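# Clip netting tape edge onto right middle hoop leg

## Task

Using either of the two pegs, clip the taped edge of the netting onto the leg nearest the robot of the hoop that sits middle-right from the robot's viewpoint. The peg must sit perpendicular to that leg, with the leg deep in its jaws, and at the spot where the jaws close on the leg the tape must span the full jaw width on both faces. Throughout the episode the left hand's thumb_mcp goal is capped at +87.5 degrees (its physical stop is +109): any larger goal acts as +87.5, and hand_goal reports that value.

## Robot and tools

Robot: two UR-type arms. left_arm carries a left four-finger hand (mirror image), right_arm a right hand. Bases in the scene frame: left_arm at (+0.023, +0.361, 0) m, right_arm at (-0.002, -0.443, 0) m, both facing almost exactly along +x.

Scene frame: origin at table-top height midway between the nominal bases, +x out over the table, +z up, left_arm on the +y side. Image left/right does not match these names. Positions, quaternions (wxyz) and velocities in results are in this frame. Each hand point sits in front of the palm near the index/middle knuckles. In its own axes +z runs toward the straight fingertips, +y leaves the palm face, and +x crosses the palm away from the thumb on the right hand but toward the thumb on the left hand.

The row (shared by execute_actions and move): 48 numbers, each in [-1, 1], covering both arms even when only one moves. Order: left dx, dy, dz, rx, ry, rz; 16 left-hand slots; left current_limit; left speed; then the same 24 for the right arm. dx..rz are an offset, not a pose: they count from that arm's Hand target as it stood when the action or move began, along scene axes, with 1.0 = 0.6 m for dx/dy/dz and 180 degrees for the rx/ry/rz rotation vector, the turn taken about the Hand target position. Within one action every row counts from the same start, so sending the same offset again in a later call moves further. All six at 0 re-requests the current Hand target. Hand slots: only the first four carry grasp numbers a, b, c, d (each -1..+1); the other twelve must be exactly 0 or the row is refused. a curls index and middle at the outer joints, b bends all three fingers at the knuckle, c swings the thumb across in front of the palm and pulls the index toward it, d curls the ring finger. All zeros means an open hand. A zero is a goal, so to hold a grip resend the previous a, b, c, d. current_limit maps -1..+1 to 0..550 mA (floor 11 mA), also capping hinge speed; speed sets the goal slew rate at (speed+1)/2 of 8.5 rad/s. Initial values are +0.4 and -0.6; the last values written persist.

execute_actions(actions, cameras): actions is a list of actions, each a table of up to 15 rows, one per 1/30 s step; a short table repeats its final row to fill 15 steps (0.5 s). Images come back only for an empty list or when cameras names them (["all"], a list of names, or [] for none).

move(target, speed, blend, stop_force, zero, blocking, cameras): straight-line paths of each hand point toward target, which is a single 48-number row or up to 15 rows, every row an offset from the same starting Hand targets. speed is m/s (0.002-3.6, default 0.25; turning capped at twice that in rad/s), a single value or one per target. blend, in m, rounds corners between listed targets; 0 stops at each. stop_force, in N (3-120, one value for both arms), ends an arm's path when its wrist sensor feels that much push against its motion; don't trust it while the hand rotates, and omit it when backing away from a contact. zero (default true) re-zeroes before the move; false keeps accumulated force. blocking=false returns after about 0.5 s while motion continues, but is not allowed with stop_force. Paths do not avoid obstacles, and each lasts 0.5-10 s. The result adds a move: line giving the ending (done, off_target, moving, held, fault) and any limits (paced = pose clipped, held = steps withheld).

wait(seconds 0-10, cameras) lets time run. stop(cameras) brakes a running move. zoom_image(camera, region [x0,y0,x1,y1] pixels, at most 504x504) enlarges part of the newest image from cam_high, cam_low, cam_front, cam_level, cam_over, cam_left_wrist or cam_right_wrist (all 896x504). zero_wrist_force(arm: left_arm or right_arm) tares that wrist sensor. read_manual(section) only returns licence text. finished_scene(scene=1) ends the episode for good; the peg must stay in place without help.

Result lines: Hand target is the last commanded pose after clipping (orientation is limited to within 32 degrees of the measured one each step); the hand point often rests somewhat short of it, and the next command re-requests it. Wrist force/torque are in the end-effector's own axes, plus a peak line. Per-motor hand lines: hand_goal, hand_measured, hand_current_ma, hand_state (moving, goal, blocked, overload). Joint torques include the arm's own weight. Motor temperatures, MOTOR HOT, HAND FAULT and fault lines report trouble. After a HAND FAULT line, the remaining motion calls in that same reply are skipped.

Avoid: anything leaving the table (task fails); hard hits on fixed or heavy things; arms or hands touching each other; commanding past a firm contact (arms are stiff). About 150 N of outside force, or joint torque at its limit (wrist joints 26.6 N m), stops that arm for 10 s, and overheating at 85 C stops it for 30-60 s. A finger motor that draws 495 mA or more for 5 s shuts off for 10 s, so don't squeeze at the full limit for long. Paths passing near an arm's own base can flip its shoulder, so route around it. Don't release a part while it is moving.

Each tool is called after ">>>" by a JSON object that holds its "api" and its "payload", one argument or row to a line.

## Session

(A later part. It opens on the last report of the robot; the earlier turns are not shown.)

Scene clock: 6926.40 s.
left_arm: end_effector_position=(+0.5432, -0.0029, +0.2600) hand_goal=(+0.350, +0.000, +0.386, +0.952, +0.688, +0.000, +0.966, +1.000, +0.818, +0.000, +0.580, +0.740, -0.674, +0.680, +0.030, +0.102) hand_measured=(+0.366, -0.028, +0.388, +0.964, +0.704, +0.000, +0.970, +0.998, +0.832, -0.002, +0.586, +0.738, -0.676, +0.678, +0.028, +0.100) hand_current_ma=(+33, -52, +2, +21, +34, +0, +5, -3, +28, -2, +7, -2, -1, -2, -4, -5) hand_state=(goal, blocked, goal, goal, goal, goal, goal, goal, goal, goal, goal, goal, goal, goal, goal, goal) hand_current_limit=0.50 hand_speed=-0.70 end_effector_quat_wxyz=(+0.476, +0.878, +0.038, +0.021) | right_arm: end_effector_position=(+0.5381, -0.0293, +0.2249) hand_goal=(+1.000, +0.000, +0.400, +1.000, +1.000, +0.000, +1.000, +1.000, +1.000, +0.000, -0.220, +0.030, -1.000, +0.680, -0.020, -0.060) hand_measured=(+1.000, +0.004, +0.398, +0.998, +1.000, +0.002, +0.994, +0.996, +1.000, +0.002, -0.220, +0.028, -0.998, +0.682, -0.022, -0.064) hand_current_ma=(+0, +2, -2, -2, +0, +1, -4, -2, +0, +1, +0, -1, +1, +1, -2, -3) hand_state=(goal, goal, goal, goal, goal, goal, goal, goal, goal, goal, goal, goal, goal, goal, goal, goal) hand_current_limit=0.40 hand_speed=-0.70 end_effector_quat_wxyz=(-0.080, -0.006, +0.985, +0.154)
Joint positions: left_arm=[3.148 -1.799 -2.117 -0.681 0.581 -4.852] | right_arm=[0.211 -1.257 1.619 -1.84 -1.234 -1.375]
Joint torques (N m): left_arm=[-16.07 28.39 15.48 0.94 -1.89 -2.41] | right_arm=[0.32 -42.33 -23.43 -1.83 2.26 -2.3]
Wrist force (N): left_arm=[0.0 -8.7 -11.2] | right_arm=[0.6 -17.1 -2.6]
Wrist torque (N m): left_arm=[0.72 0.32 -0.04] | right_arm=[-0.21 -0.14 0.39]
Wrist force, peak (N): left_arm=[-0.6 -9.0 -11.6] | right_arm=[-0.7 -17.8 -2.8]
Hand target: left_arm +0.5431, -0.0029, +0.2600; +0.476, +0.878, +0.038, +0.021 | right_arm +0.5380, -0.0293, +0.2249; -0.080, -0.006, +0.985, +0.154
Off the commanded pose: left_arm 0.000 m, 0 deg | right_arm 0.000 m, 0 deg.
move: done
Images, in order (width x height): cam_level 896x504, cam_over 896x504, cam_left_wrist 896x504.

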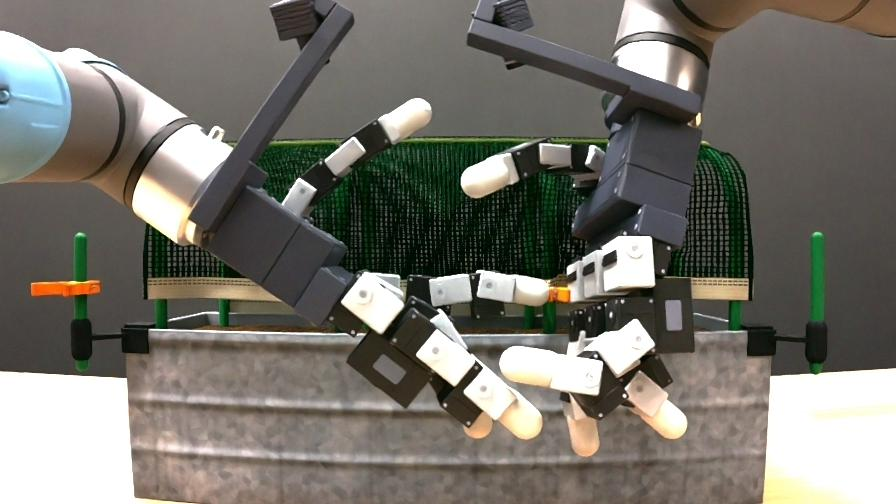

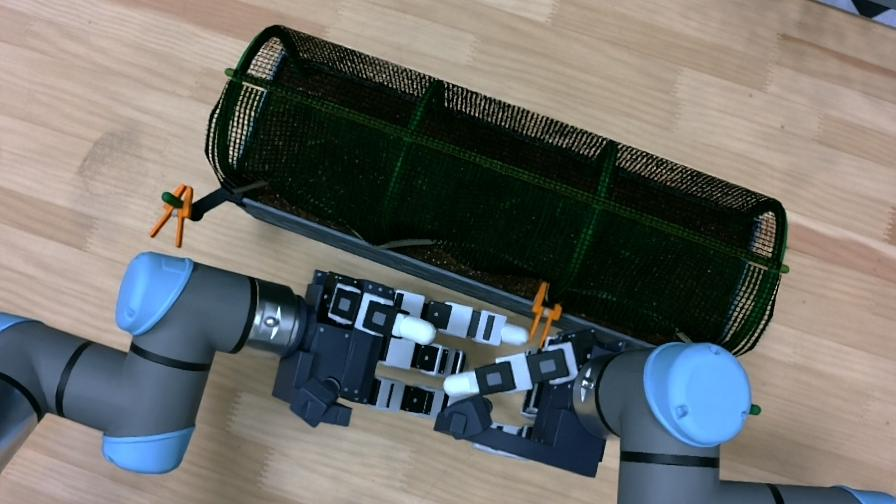

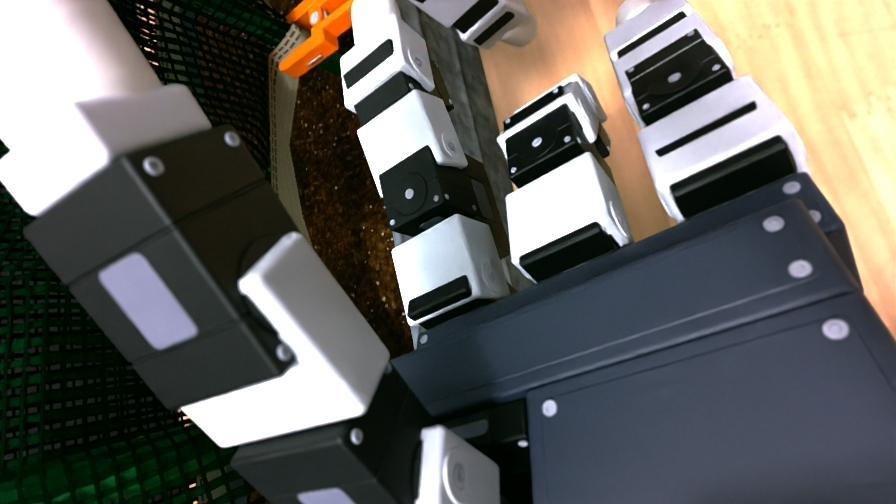

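>>> {"api": "move", "payload": {
  "target": [0.005,0,0,0,0,0,-0.25,0.071,0.8,0,0,0,0,0,0,0,0,0,0,0,0,0,0.5,-0.7,0.005,0,0,0,0,0,-0.8,-1,1,0.5,0,0,0,0,0,0,0,0,0,0,0,0,0.4,-0.7],
  "speed": 0.008,
  "cameras": ["cam_over", "cam_left_wrist", "cam_level"]
}}

>>> {"api": "zoom_image", "payload": {
  "camera": "cam_over",
  "region": [525, 275, 575, 325]
}}

>>> {"api": "zoom_image", "payload": {
  "camera": "cam_left_wrist",
  "region": [250, 0, 350, 100]
}}

>>> {"api": "zoom_image", "payload": {
  "camera": "cam_level",
  "region": [520, 260, 600, 330]
}}

Scene clock: 7012.70 s.
left_arm: end_effector_position=(+0.5462, -0.0029, +0.2600) hand_goal=(+0.350, +0.000, +0.386, +0.952, +0.688, +0.000, +0.966, +1.000, +0.818, +0.000, +0.580, +0.740, -0.674, +0.680, +0.030, +0.102) hand_measured=(+0.366, -0.028, +0.388, +0.964, +0.704, +0.000, +0.970, +0.998, +0.832, -0.002, +0.586, +0.738, -0.676, +0.678, +0.028, +0.100) hand_current_ma=(+33, -52, +2, +21, +34, +0, +5, -3, +28, -2, +7, -2, -1, -2, -4, -5) hand_state=(goal, blocked, goal, goal, goal, goal, goal, goal, goal, goal, goal, goal, goal, goal, goal, goal) hand_current_limit=0.50 hand_speed=-0.70 end_effector_quat_wxyz=(+0.476, +0.878, +0.038, +0.021) | right_arm: end_effector_position=(+0.5410, -0.0293, +0.2249) hand_goal=(+1.000, +0.000, +0.400, +1.000, +1.000, +0.000, +1.000, +1.000, +1.000, +0.000, -0.220, +0.030, -1.000, +0.680, -0.020, -0.060) hand_measured=(+1.000, +0.004, +0.398, +0.998, +1.000, +0.002, +0.994, +0.996, +1.000, +0.002, -0.220, +0.028, -0.998, +0.682, -0.022, -0.064) hand_current_ma=(+0, +2, -2, -2, +0, +1, -4, -2, +0, +1, +0, -1, +1, +1, -2, -3) hand_state=(goal, goal, goal, goal, goal, goal, goal, goal, goal, goal, goal, goal, goal, goal, goal, goal) hand_current_limit=0.40 hand_speed=-0.70 end_effector_quat_wxyz=(-0.080, -0.006, +0.985, +0.154)
Joint positions: left_arm=[3.148 -1.805 -2.109 -0.683 0.581 -4.852] | right_arm=[0.21 -1.251 1.611 -1.837 -1.234 -1.376]
Joint torques (N m): left_arm=[-15.1 23.71 18.53 0.96 -1.85 -2.58] | right_arm=[-3.93 -36.38 -29.61 -2.5 2.1 -2.18]
Wrist force (N): left_arm=[-0.7 -8.1 -10.8] | right_arm=[4.2 -16.8 -2.2]
Wrist torque (N m): left_arm=[0.69 0.25 -0.05] | right_arm=[-0.26 -0.08 0.63]
Wrist force, peak (N): left_arm=[-0.2 -8.6 -11.5] | right_arm=[0.4 -17.8 -2.7]
Hand target: left_arm +0.5461, -0.0029, +0.2600; +0.476, +0.878, +0.038, +0.021 | right_arm +0.5410, -0.0293, +0.2249; -0.080, -0.006, +0.985, +0.154
Off the commanded pose: left_arm 0.000 m, 0 deg | right_arm 0.000 m, 0 deg.
move: done
Images, in order (width x height): cam_level 896x504, cam_over 896x504, cam_left_wrist 896x504.

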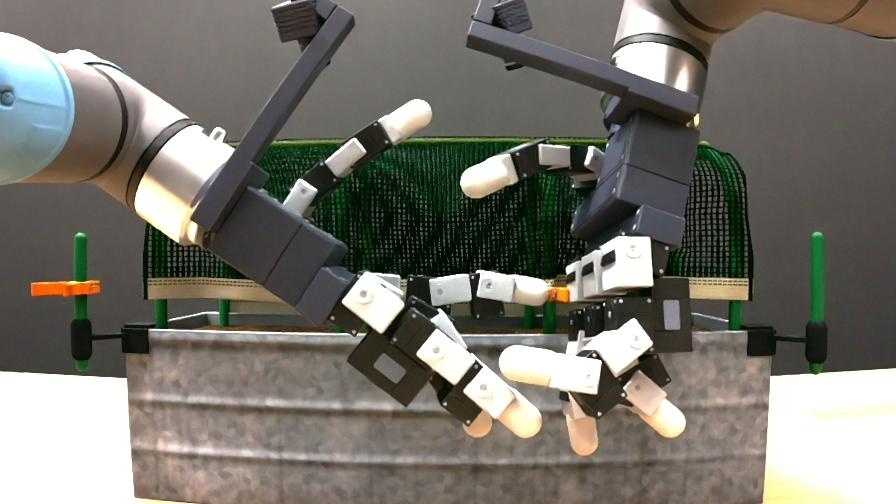

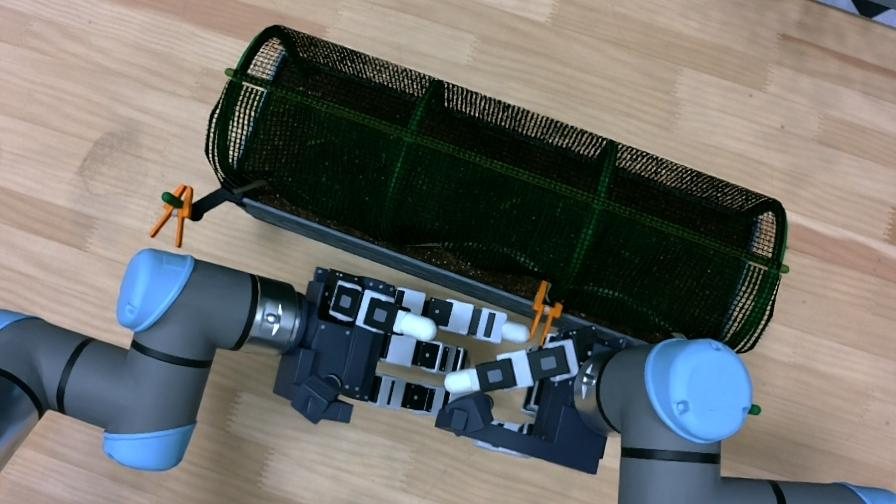

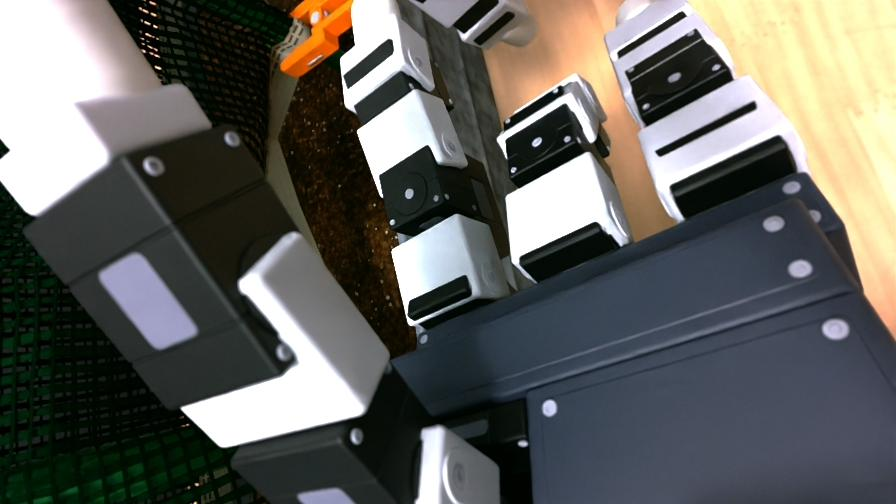

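Scaled by 10.080.

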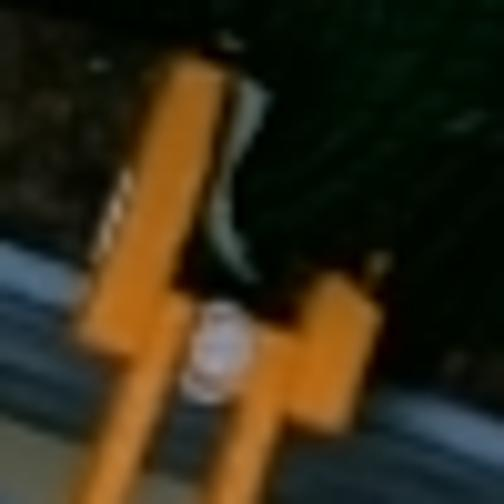

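Scaled by 5.040.

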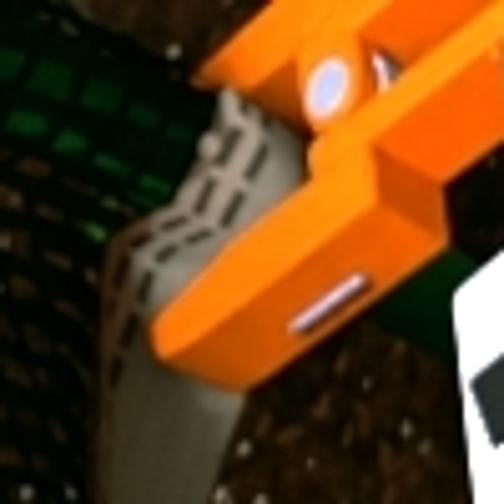

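Scaled by 6.300.

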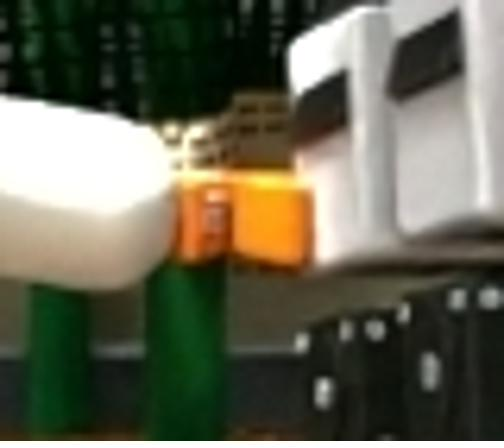

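>>> {"api": "zoom_image", "payload": {
  "camera": "cam_left_wrist",
  "region": [265, 10, 325, 70]
}}

>>> {"api": "zoom_image", "payload": {
  "camera": "cam_level",
  "region": [535, 270, 575, 310]
}}

>>> {"api": "wait", "payload": {
  "seconds": 0,
  "cameras": ["cam_high", "cam_front", "cam_right_wrist"]
}}

>>> {"api": "zoom_image", "payload": {
  "camera": "cam_front",
  "region": [470, 270, 570, 370]
}}

>>> {"api": "zoom_image", "payload": {
  "camera": "cam_high",
  "region": [360, 220, 460, 320]
}}

Scaled by 8.400.

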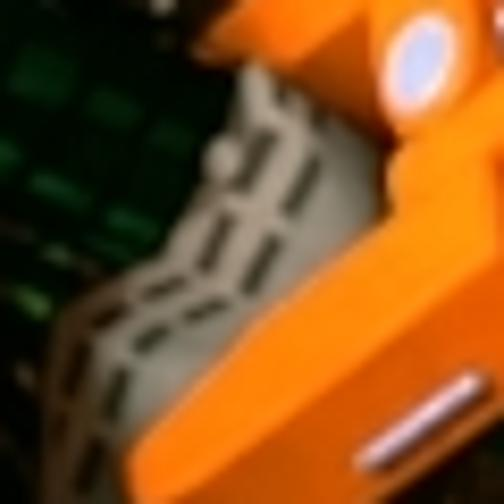

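Scaled by 12.600.

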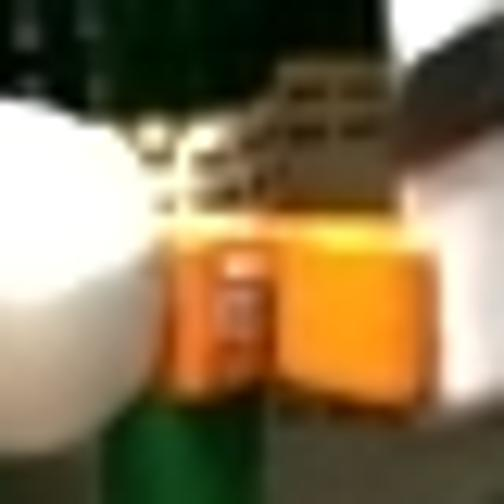

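Scene clock: 7058.67 s.
left_arm: end_effector_position=(+0.5461, -0.0029, +0.2600) hand_goal=(+0.350, +0.000, +0.386, +0.952, +0.688, +0.000, +0.966, +1.000, +0.818, +0.000, +0.580, +0.740, -0.674, +0.680, +0.030, +0.102) hand_measured=(+0.366, -0.028, +0.388, +0.964, +0.704, +0.000, +0.970, +0.998, +0.832, -0.002, +0.586, +0.738, -0.676, +0.678, +0.028, +0.100) hand_current_ma=(+33, -52, +2, +21, +34, +0, +5, -3, +28, -2, +7, -2, -1, -2, -4, -5) hand_state=(goal, blocked, goal, goal, goal, goal, goal, goal, goal, goal, goal, goal, goal, goal, goal, goal) hand_current_limit=0.50 hand_speed=-0.70 end_effector_quat_wxyz=(+0.476, +0.878, +0.038, +0.021) | right_arm: end_effector_position=(+0.5410, -0.0293, +0.2249) hand_goal=(+1.000, +0.000, +0.400, +1.000, +1.000, +0.000, +1.000, +1.000, +1.000, +0.000, -0.220, +0.030, -1.000, +0.680, -0.020, -0.060) hand_measured=(+1.000, +0.004, +0.398, +0.998, +1.000, +0.002, +0.994, +0.996, +1.000, +0.002, -0.220, +0.028, -0.998, +0.682, -0.022, -0.064) hand_current_ma=(+0, +2, -2, -2, +0, +1, -4, -2, +0, +1, +0, -1, +1, +1, -2, -3) hand_state=(goal, goal, goal, goal, goal, goal, goal, goal, goal, goal, goal, goal, goal, goal, goal, goal) hand_current_limit=0.40 hand_speed=-0.70 end_effector_quat_wxyz=(-0.080, -0.006, +0.985, +0.154)
Joint positions: left_arm=[3.148 -1.805 -2.109 -0.682 0.581 -4.852] | right_arm=[0.21 -1.251 1.611 -1.837 -1.234 -1.376]
Joint torques (N m): left_arm=[-9.54 42.67 12.08 4.52 -1.93 -2.46] | right_arm=[-4.71 -48.21 -17.69 -5.23 2.49 0.39]
Wrist force (N): left_arm=[-0.7 -8.1 -10.6] | right_arm=[4.7 -16.9 -2.0]
Wrist torque (N m): left_arm=[0.66 0.27 -0.04] | right_arm=[-0.28 -0.14 0.67]
Wrist force, peak (N): left_arm=[-0.9 -8.2 -10.8] | right_arm=[4.4 -17.1 -2.3]
Hand target: left_arm +0.5461, -0.0029, +0.2600; +0.476, +0.878, +0.038, +0.021 | right_arm +0.5410, -0.0293, +0.2249; -0.080, -0.006, +0.985, +0.154
Off the commanded pose: left_arm 0.000 m, 0 deg | right_arm 0.000 m, 0 deg.
Images, in order (width x height): cam_high 896x504, cam_front 896x504, cam_right_wrist 896x504.

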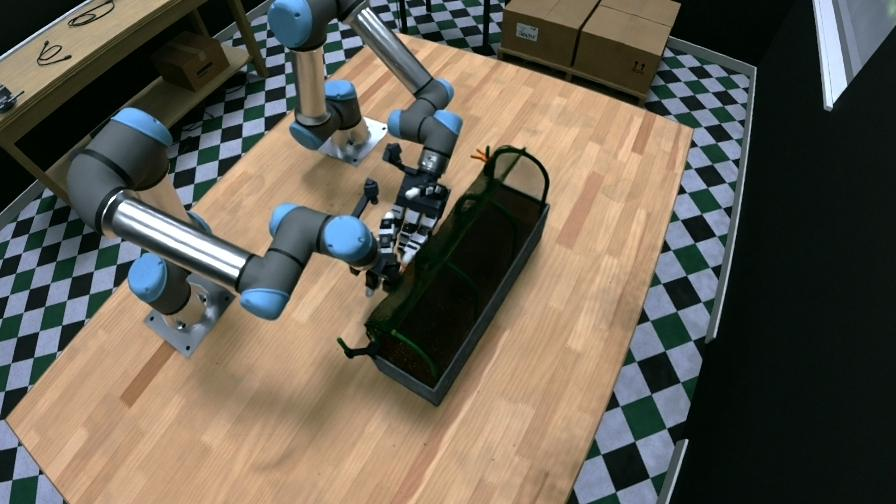

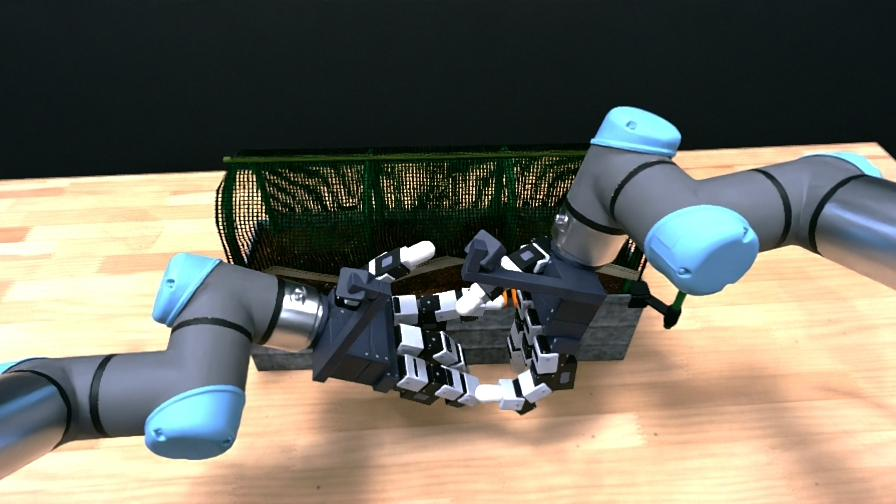

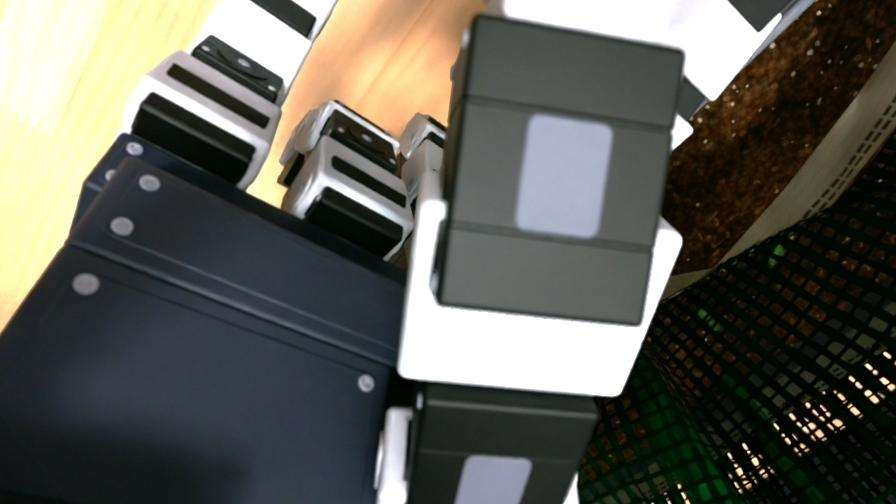

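Scaled by 5.040.

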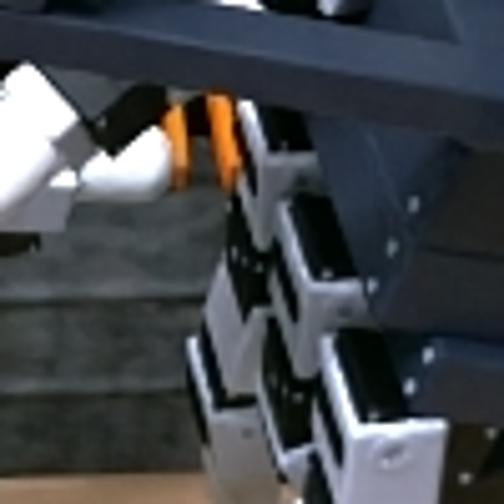

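Scaled by 5.040.

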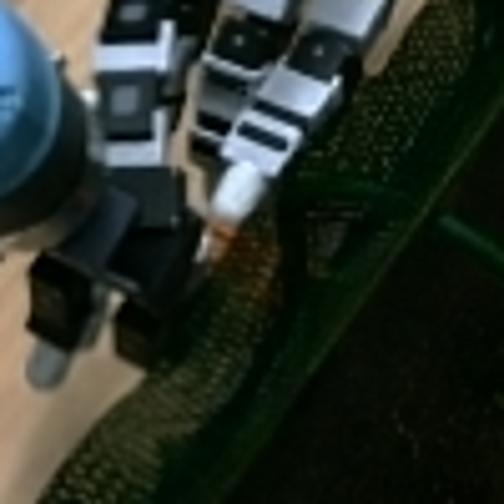

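>>> {"api": "wait", "payload": {
  "seconds": 0,
  "cameras": ["cam_level", "cam_over", "cam_left_wrist"]
}}

>>> {"api": "zoom_image", "payload": {
  "camera": "cam_level",
  "region": [140, 265, 240, 315]
}}

>>> {"api": "zoom_image", "payload": {
  "camera": "cam_level",
  "region": [680, 265, 780, 315]
}}

>>> {"api": "zoom_image", "payload": {
  "camera": "cam_level",
  "region": [530, 265, 590, 315]
}}

>>> {"api": "zoom_image", "payload": {
  "camera": "cam_over",
  "region": [530, 275, 570, 315]
}}

Scene clock: 7081.37 s.
left_arm: end_effector_position=(+0.5461, -0.0029, +0.2600) hand_goal=(+0.350, +0.000, +0.386, +0.952, +0.688, +0.000, +0.966, +1.000, +0.818, +0.000, +0.580, +0.740, -0.674, +0.680, +0.030, +0.102) hand_measured=(+0.366, -0.028, +0.388, +0.964, +0.704, +0.000, +0.970, +0.998, +0.832, -0.002, +0.586, +0.738, -0.676, +0.678, +0.028, +0.100) hand_current_ma=(+33, -52, +2, +21, +34, +0, +5, -3, +28, -2, +7, -2, -1, -2, -4, -5) hand_state=(goal, blocked, goal, goal, goal, goal, goal, goal, goal, goal, goal, goal, goal, goal, goal, goal) hand_current_limit=0.50 hand_speed=-0.70 end_effector_quat_wxyz=(+0.476, +0.878, +0.038, +0.021) | right_arm: end_effector_position=(+0.5410, -0.0293, +0.2249) hand_goal=(+1.000, +0.000, +0.400, +1.000, +1.000, +0.000, +1.000, +1.000, +1.000, +0.000, -0.220, +0.030, -1.000, +0.680, -0.020, -0.060) hand_measured=(+1.000, +0.004, +0.398, +0.998, +1.000, +0.002, +0.994, +0.996, +1.000, +0.002, -0.220, +0.028, -0.998, +0.682, -0.022, -0.064) hand_current_ma=(+0, +2, -2, -2, +0, +1, -4, -2, +0, +1, +0, -1, +1, +1, -2, -3) hand_state=(goal, goal, goal, goal, goal, goal, goal, goal, goal, goal, goal, goal, goal, goal, goal, goal) hand_current_limit=0.40 hand_speed=-0.70 end_effector_quat_wxyz=(-0.080, -0.006, +0.985, +0.154)
Joint positions: left_arm=[3.148 -1.805 -2.109 -0.682 0.581 -4.852] | right_arm=[0.21 -1.251 1.611 -1.837 -1.234 -1.376]
Joint torques (N m): left_arm=[-6.7 43.04 12.26 4.54 -1.93 -2.21] | right_arm=[-4.51 -48.05 -18.09 -5.21 2.45 0.78]
Wrist force (N): left_arm=[-0.8 -8.2 -10.6] | right_arm=[4.5 -16.7 -1.9]
Wrist torque (N m): left_arm=[0.65 0.29 -0.06] | right_arm=[-0.27 -0.13 0.66]
Wrist force, peak (N): left_arm=[-0.7 -8.2 -10.9] | right_arm=[4.5 -17.2 -2.2]
Hand target: left_arm +0.5461, -0.0029, +0.2600; +0.476, +0.878, +0.038, +0.021 | right_arm +0.5410, -0.0293, +0.2249; -0.080, -0.006, +0.985, +0.154
Off the commanded pose: left_arm 0.000 m, 0 deg | right_arm 0.000 m, 0 deg.
Images, in order (width x height): cam_level 896x504, cam_over 896x504, cam_left_wrist 896x504.

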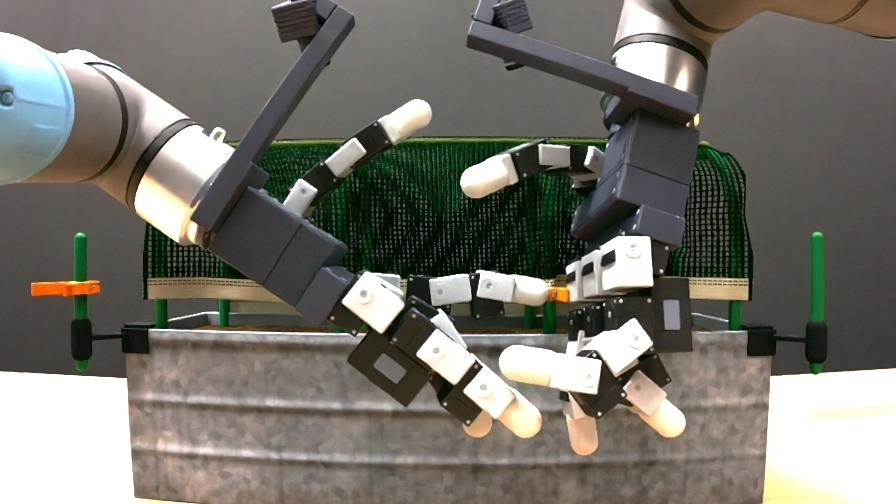

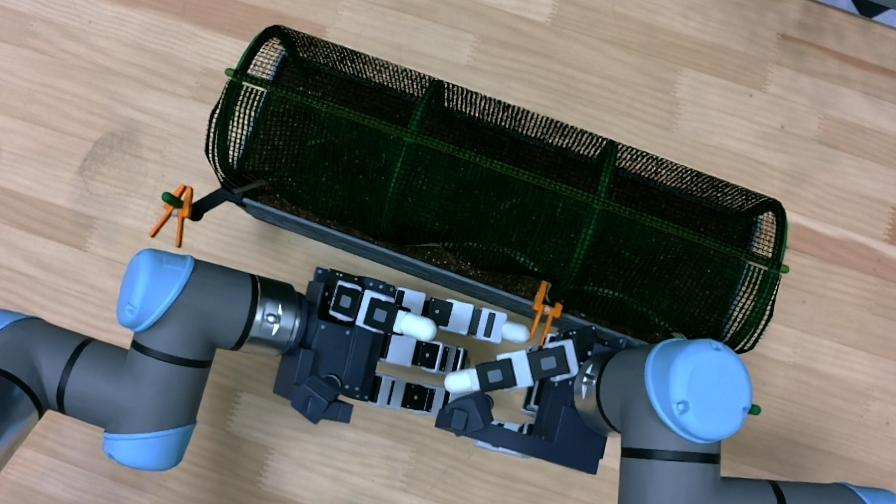

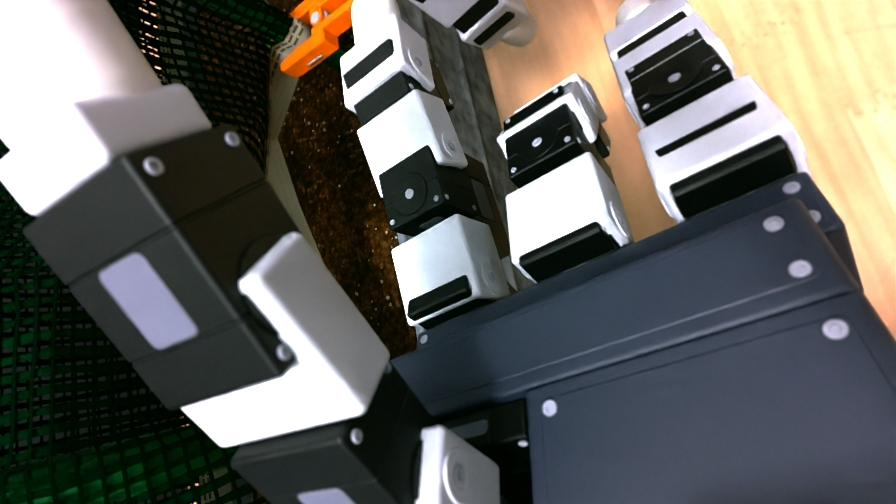

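Scaled by 5.040.

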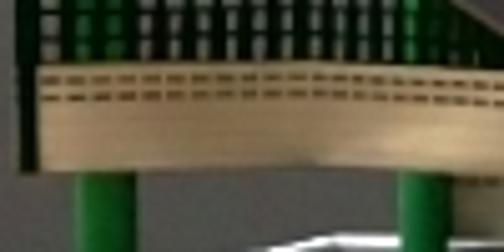

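Scaled by 5.040.

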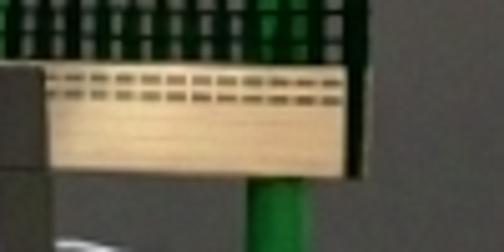

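Scaled by 8.400.

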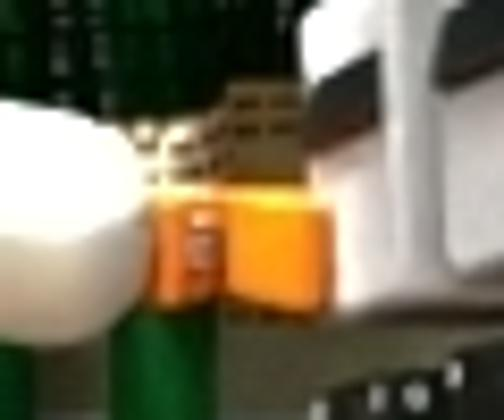

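Scaled by 12.600.

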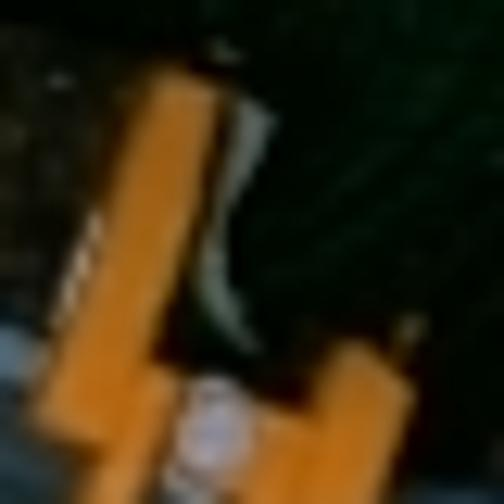

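>>> {"api": "move", "payload": {
  "target": [
    [-0.005,0,0,0,0,0,-0.25,0.071,0.8,0,0,0,0,0,0,0,0,0,0,0,0,0,0.5,-0.7,-0.005,0,0,0,0,0,-0.8,-1,1,0.5,0,0,0,0,0,0,0,0,0,0,0,0,0.4,-0.7],
    [-0.005,0,0.0042,0,0,0,-0.25,0.071,0.8,0,0,0,0,0,0,0,0,0,0,0,0,0,0.5,-0.7,-0.005,0,0.0042,0,0,0,-0.8,-1,1,0.5,0,0,0,0,0,0,0,0,0,0,0,0,0.4,-0.7]
  ],
  "speed": 0.01,
  "cameras": ["cam_over", "cam_left_wrist", "cam_level"]
}}

>>> {"api": "zoom_image", "payload": {
  "camera": "cam_level",
  "region": [530, 265, 590, 315]
}}

>>> {"api": "zoom_image", "payload": {
  "camera": "cam_left_wrist",
  "region": [250, 0, 350, 100]
}}

>>> {"api": "zoom_image", "payload": {
  "camera": "cam_over",
  "region": [530, 275, 570, 315]
}}

Scene clock: 7129.67 s.
left_arm: end_effector_position=(+0.5431, -0.0029, +0.2626) hand_goal=(+0.350, +0.000, +0.386, +0.952, +0.688, +0.000, +0.966, +1.000, +0.818, +0.000, +0.580, +0.740, -0.674, +0.680, +0.030, +0.102) hand_measured=(+0.366, -0.028, +0.388, +0.964, +0.704, +0.000, +0.970, +0.998, +0.832, -0.002, +0.586, +0.738, -0.676, +0.678, +0.028, +0.100) hand_current_ma=(+33, -50, +2, +21, +34, +0, +5, -3, +28, -2, +7, -2, -1, -2, -4, -5) hand_state=(goal, blocked, goal, goal, goal, goal, goal, goal, goal, goal, goal, goal, goal, goal, goal, goal) hand_current_limit=0.50 hand_speed=-0.70 end_effector_quat_wxyz=(+0.476, +0.878, +0.038, +0.021) | right_arm: end_effector_position=(+0.5380, -0.0293, +0.2275) hand_goal=(+1.000, +0.000, +0.400, +1.000, +1.000, +0.000, +1.000, +1.000, +1.000, +0.000, -0.220, +0.030, -1.000, +0.680, -0.020, -0.060) hand_measured=(+1.000, +0.004, +0.398, +0.998, +1.000, +0.002, +0.994, +0.996, +1.000, +0.002, -0.220, +0.028, -0.998, +0.682, -0.022, -0.064) hand_current_ma=(+0, +2, -2, -2, +0, +1, -4, -2, +0, +1, +0, -1, +1, +1, -2, -3) hand_state=(goal, goal, goal, goal, goal, goal, goal, goal, goal, goal, goal, goal, goal, goal, goal, goal) hand_current_limit=0.40 hand_speed=-0.70 end_effector_quat_wxyz=(-0.080, -0.006, +0.985, +0.154)
Joint positions: left_arm=[3.148 -1.794 -2.114 -0.688 0.581 -4.852] | right_arm=[0.211 -1.259 1.615 -1.834 -1.234 -1.375]
Joint torques (N m): left_arm=[5.33 27.35 21.88 3.66 -2.54 2.59] | right_arm=[16.52 -40.06 -28.83 -3.79 5.63 0.15]
Wrist force (N): left_arm=[-0.1 -8.6 -11.6] | right_arm=[-0.4 -17.3 -2.7]
Wrist torque (N m): left_arm=[0.74 0.33 -0.05] | right_arm=[-0.23 -0.14 0.17]
Wrist force, peak (N): left_arm=[-0.3 -8.6 -11.6] | right_arm=[4.6 -17.1 -2.1]
Hand target: left_arm +0.5431, -0.0029, +0.2625; +0.476, +0.878, +0.038, +0.021 | right_arm +0.5380, -0.0293, +0.2274; -0.080, -0.006, +0.985, +0.154
Off the commanded pose: left_arm 0.000 m, 0 deg | right_arm 0.000 m, 0 deg.
move: done
Images, in order (width x height): cam_level 896x504, cam_over 896x504, cam_left_wrist 896x504.

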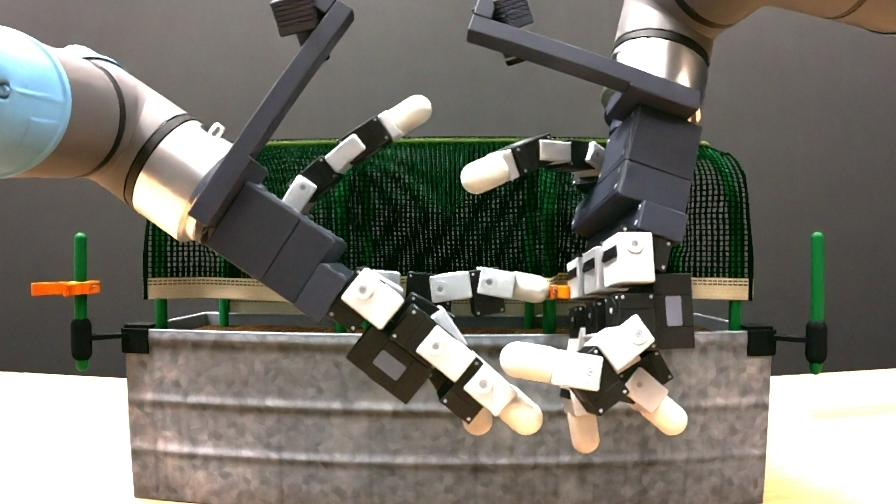

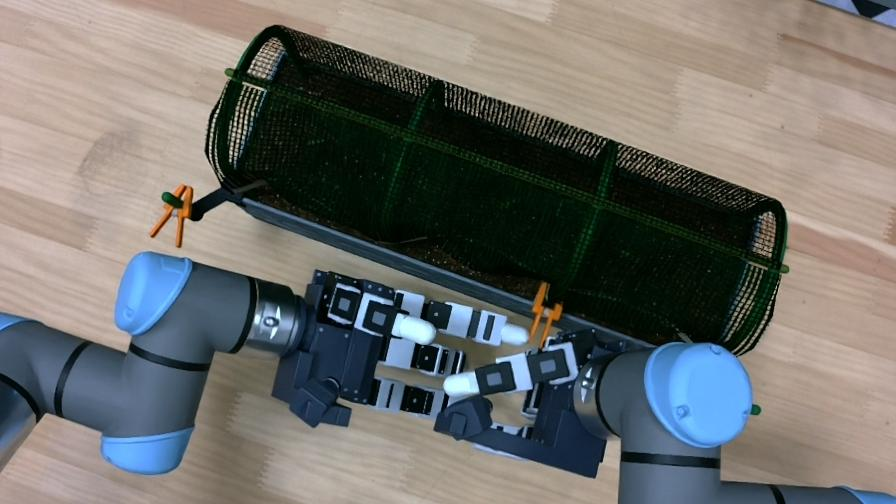

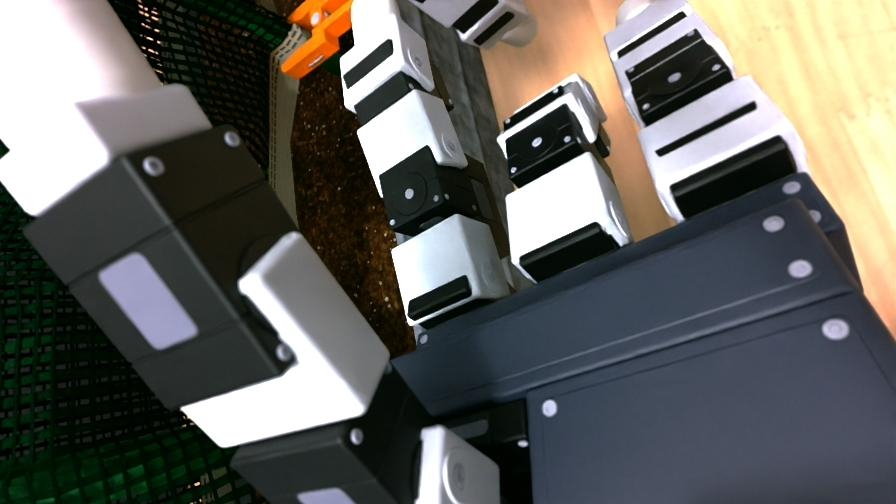

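Scaled by 8.400.

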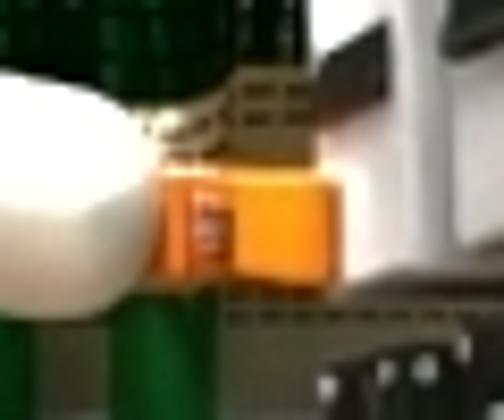

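Scaled by 5.040.

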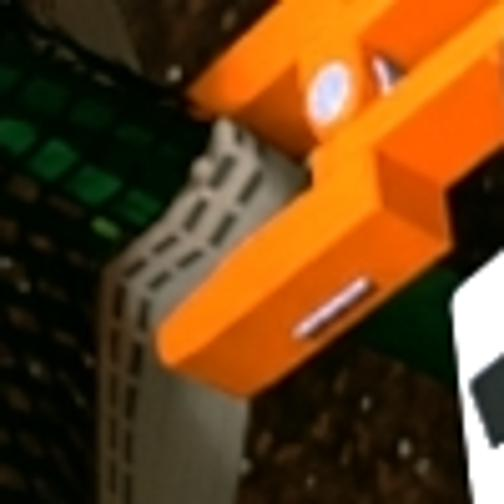

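Scaled by 12.600.

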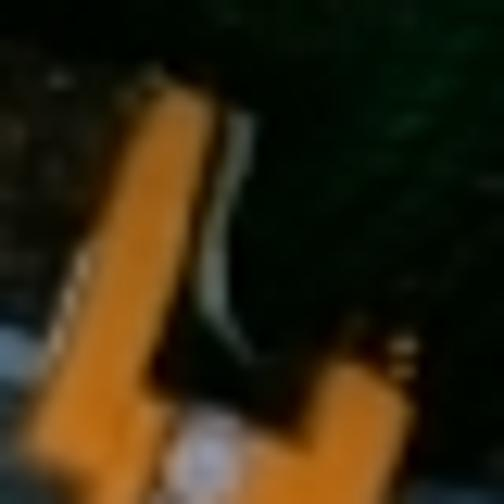

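>>> {"api": "wait", "payload": {
  "seconds": 0,
  "cameras": ["cam_right_wrist", "cam_front"]
}}

>>> {"api": "zoom_image", "payload": {
  "camera": "cam_right_wrist",
  "region": [640, 120, 840, 320]
}}

>>> {"api": "zoom_image", "payload": {
  "camera": "cam_front",
  "region": [380, 240, 560, 340]
}}

Scene clock: 7175.63 s.
left_arm: end_effector_position=(+0.5431, -0.0029, +0.2625) hand_goal=(+0.350, +0.000, +0.386, +0.952, +0.688, +0.000, +0.966, +1.000, +0.818, +0.000, +0.580, +0.740, -0.674, +0.680, +0.030, +0.102) hand_measured=(+0.366, -0.028, +0.388, +0.964, +0.704, +0.000, +0.970, +0.998, +0.832, -0.002, +0.586, +0.738, -0.676, +0.678, +0.028, +0.100) hand_current_ma=(+33, -50, +2, +21, +34, +0, +5, -3, +28, -2, +7, -2, -1, -2, -4, -5) hand_state=(goal, blocked, goal, goal, goal, goal, goal, goal, goal, goal, goal, goal, goal, goal, goal, goal) hand_current_limit=0.50 hand_speed=-0.70 end_effector_quat_wxyz=(+0.476, +0.878, +0.038, +0.021) | right_arm: end_effector_position=(+0.5380, -0.0293, +0.2274) hand_goal=(+1.000, +0.000, +0.400, +1.000, +1.000, +0.000, +1.000, +1.000, +1.000, +0.000, -0.220, +0.030, -1.000, +0.680, -0.020, -0.060) hand_measured=(+1.000, +0.004, +0.398, +0.998, +1.000, +0.002, +0.994, +0.996, +1.000, +0.002, -0.220, +0.028, -0.998, +0.682, -0.022, -0.064) hand_current_ma=(+0, +2, -2, -2, +0, +1, -4, -2, +0, +1, +0, -1, +1, +1, -2, -3) hand_state=(goal, goal, goal, goal, goal, goal, goal, goal, goal, goal, goal, goal, goal, goal, goal, goal) hand_current_limit=0.40 hand_speed=-0.70 end_effector_quat_wxyz=(-0.080, -0.006, +0.985, +0.154)
Joint positions: left_arm=[3.148 -1.794 -2.114 -0.688 0.581 -4.852] | right_arm=[0.211 -1.259 1.616 -1.834 -1.234 -1.375]
Joint torques (N m): left_arm=[5.47 15.81 13.68 4.8 -4.1 2.63] | right_arm=[15 -29.15 -18.66 -4.74 5.66 -2.01]
Wrist force (N): left_arm=[-0.1 -8.6 -11.4] | right_arm=[-0.3 -16.8 -2.7]
Wrist torque (N m): left_arm=[0.74 0.34 -0.05] | right_arm=[-0.18 -0.14 0.19]
Wrist force, peak (N): left_arm=[-0.1 -8.8 -11.5] | right_arm=[-0.5 -17.6 -2.8]
Hand target: left_arm +0.5431, -0.0029, +0.2625; +0.476, +0.878, +0.038, +0.021 | right_arm +0.5380, -0.0293, +0.2274; -0.080, -0.006, +0.985, +0.154
Off the commanded pose: left_arm 0.000 m, 0 deg | right_arm 0.000 m, 0 deg.
Images, in order (width x height): cam_front 896x504, cam_right_wrist 896x504.

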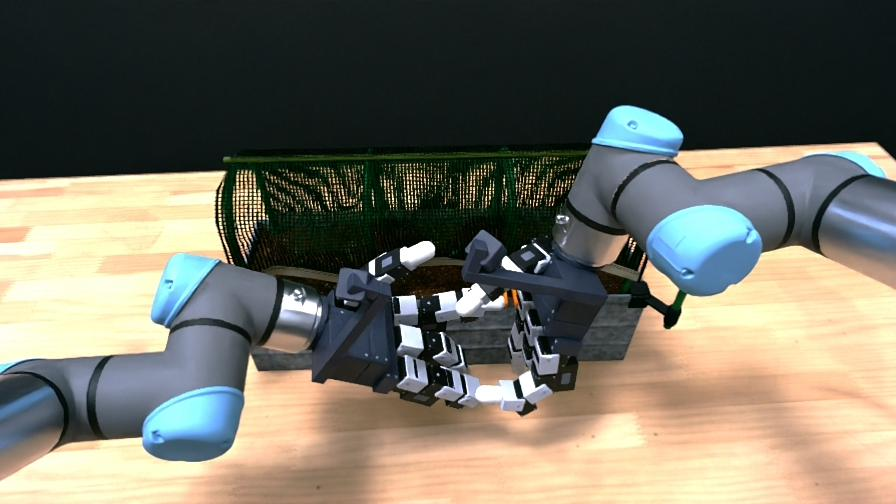

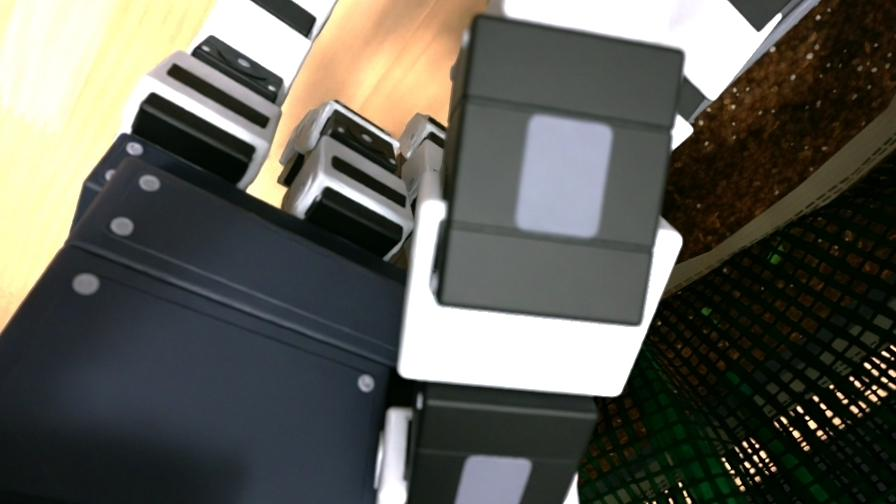

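Scaled by 2.520.

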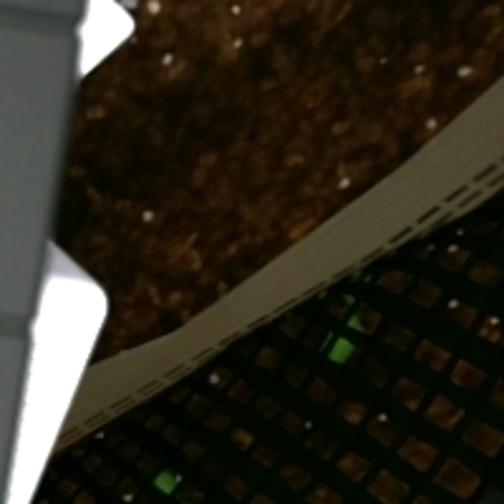

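Scaled by 2.800.

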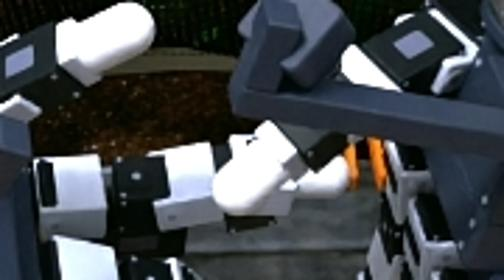

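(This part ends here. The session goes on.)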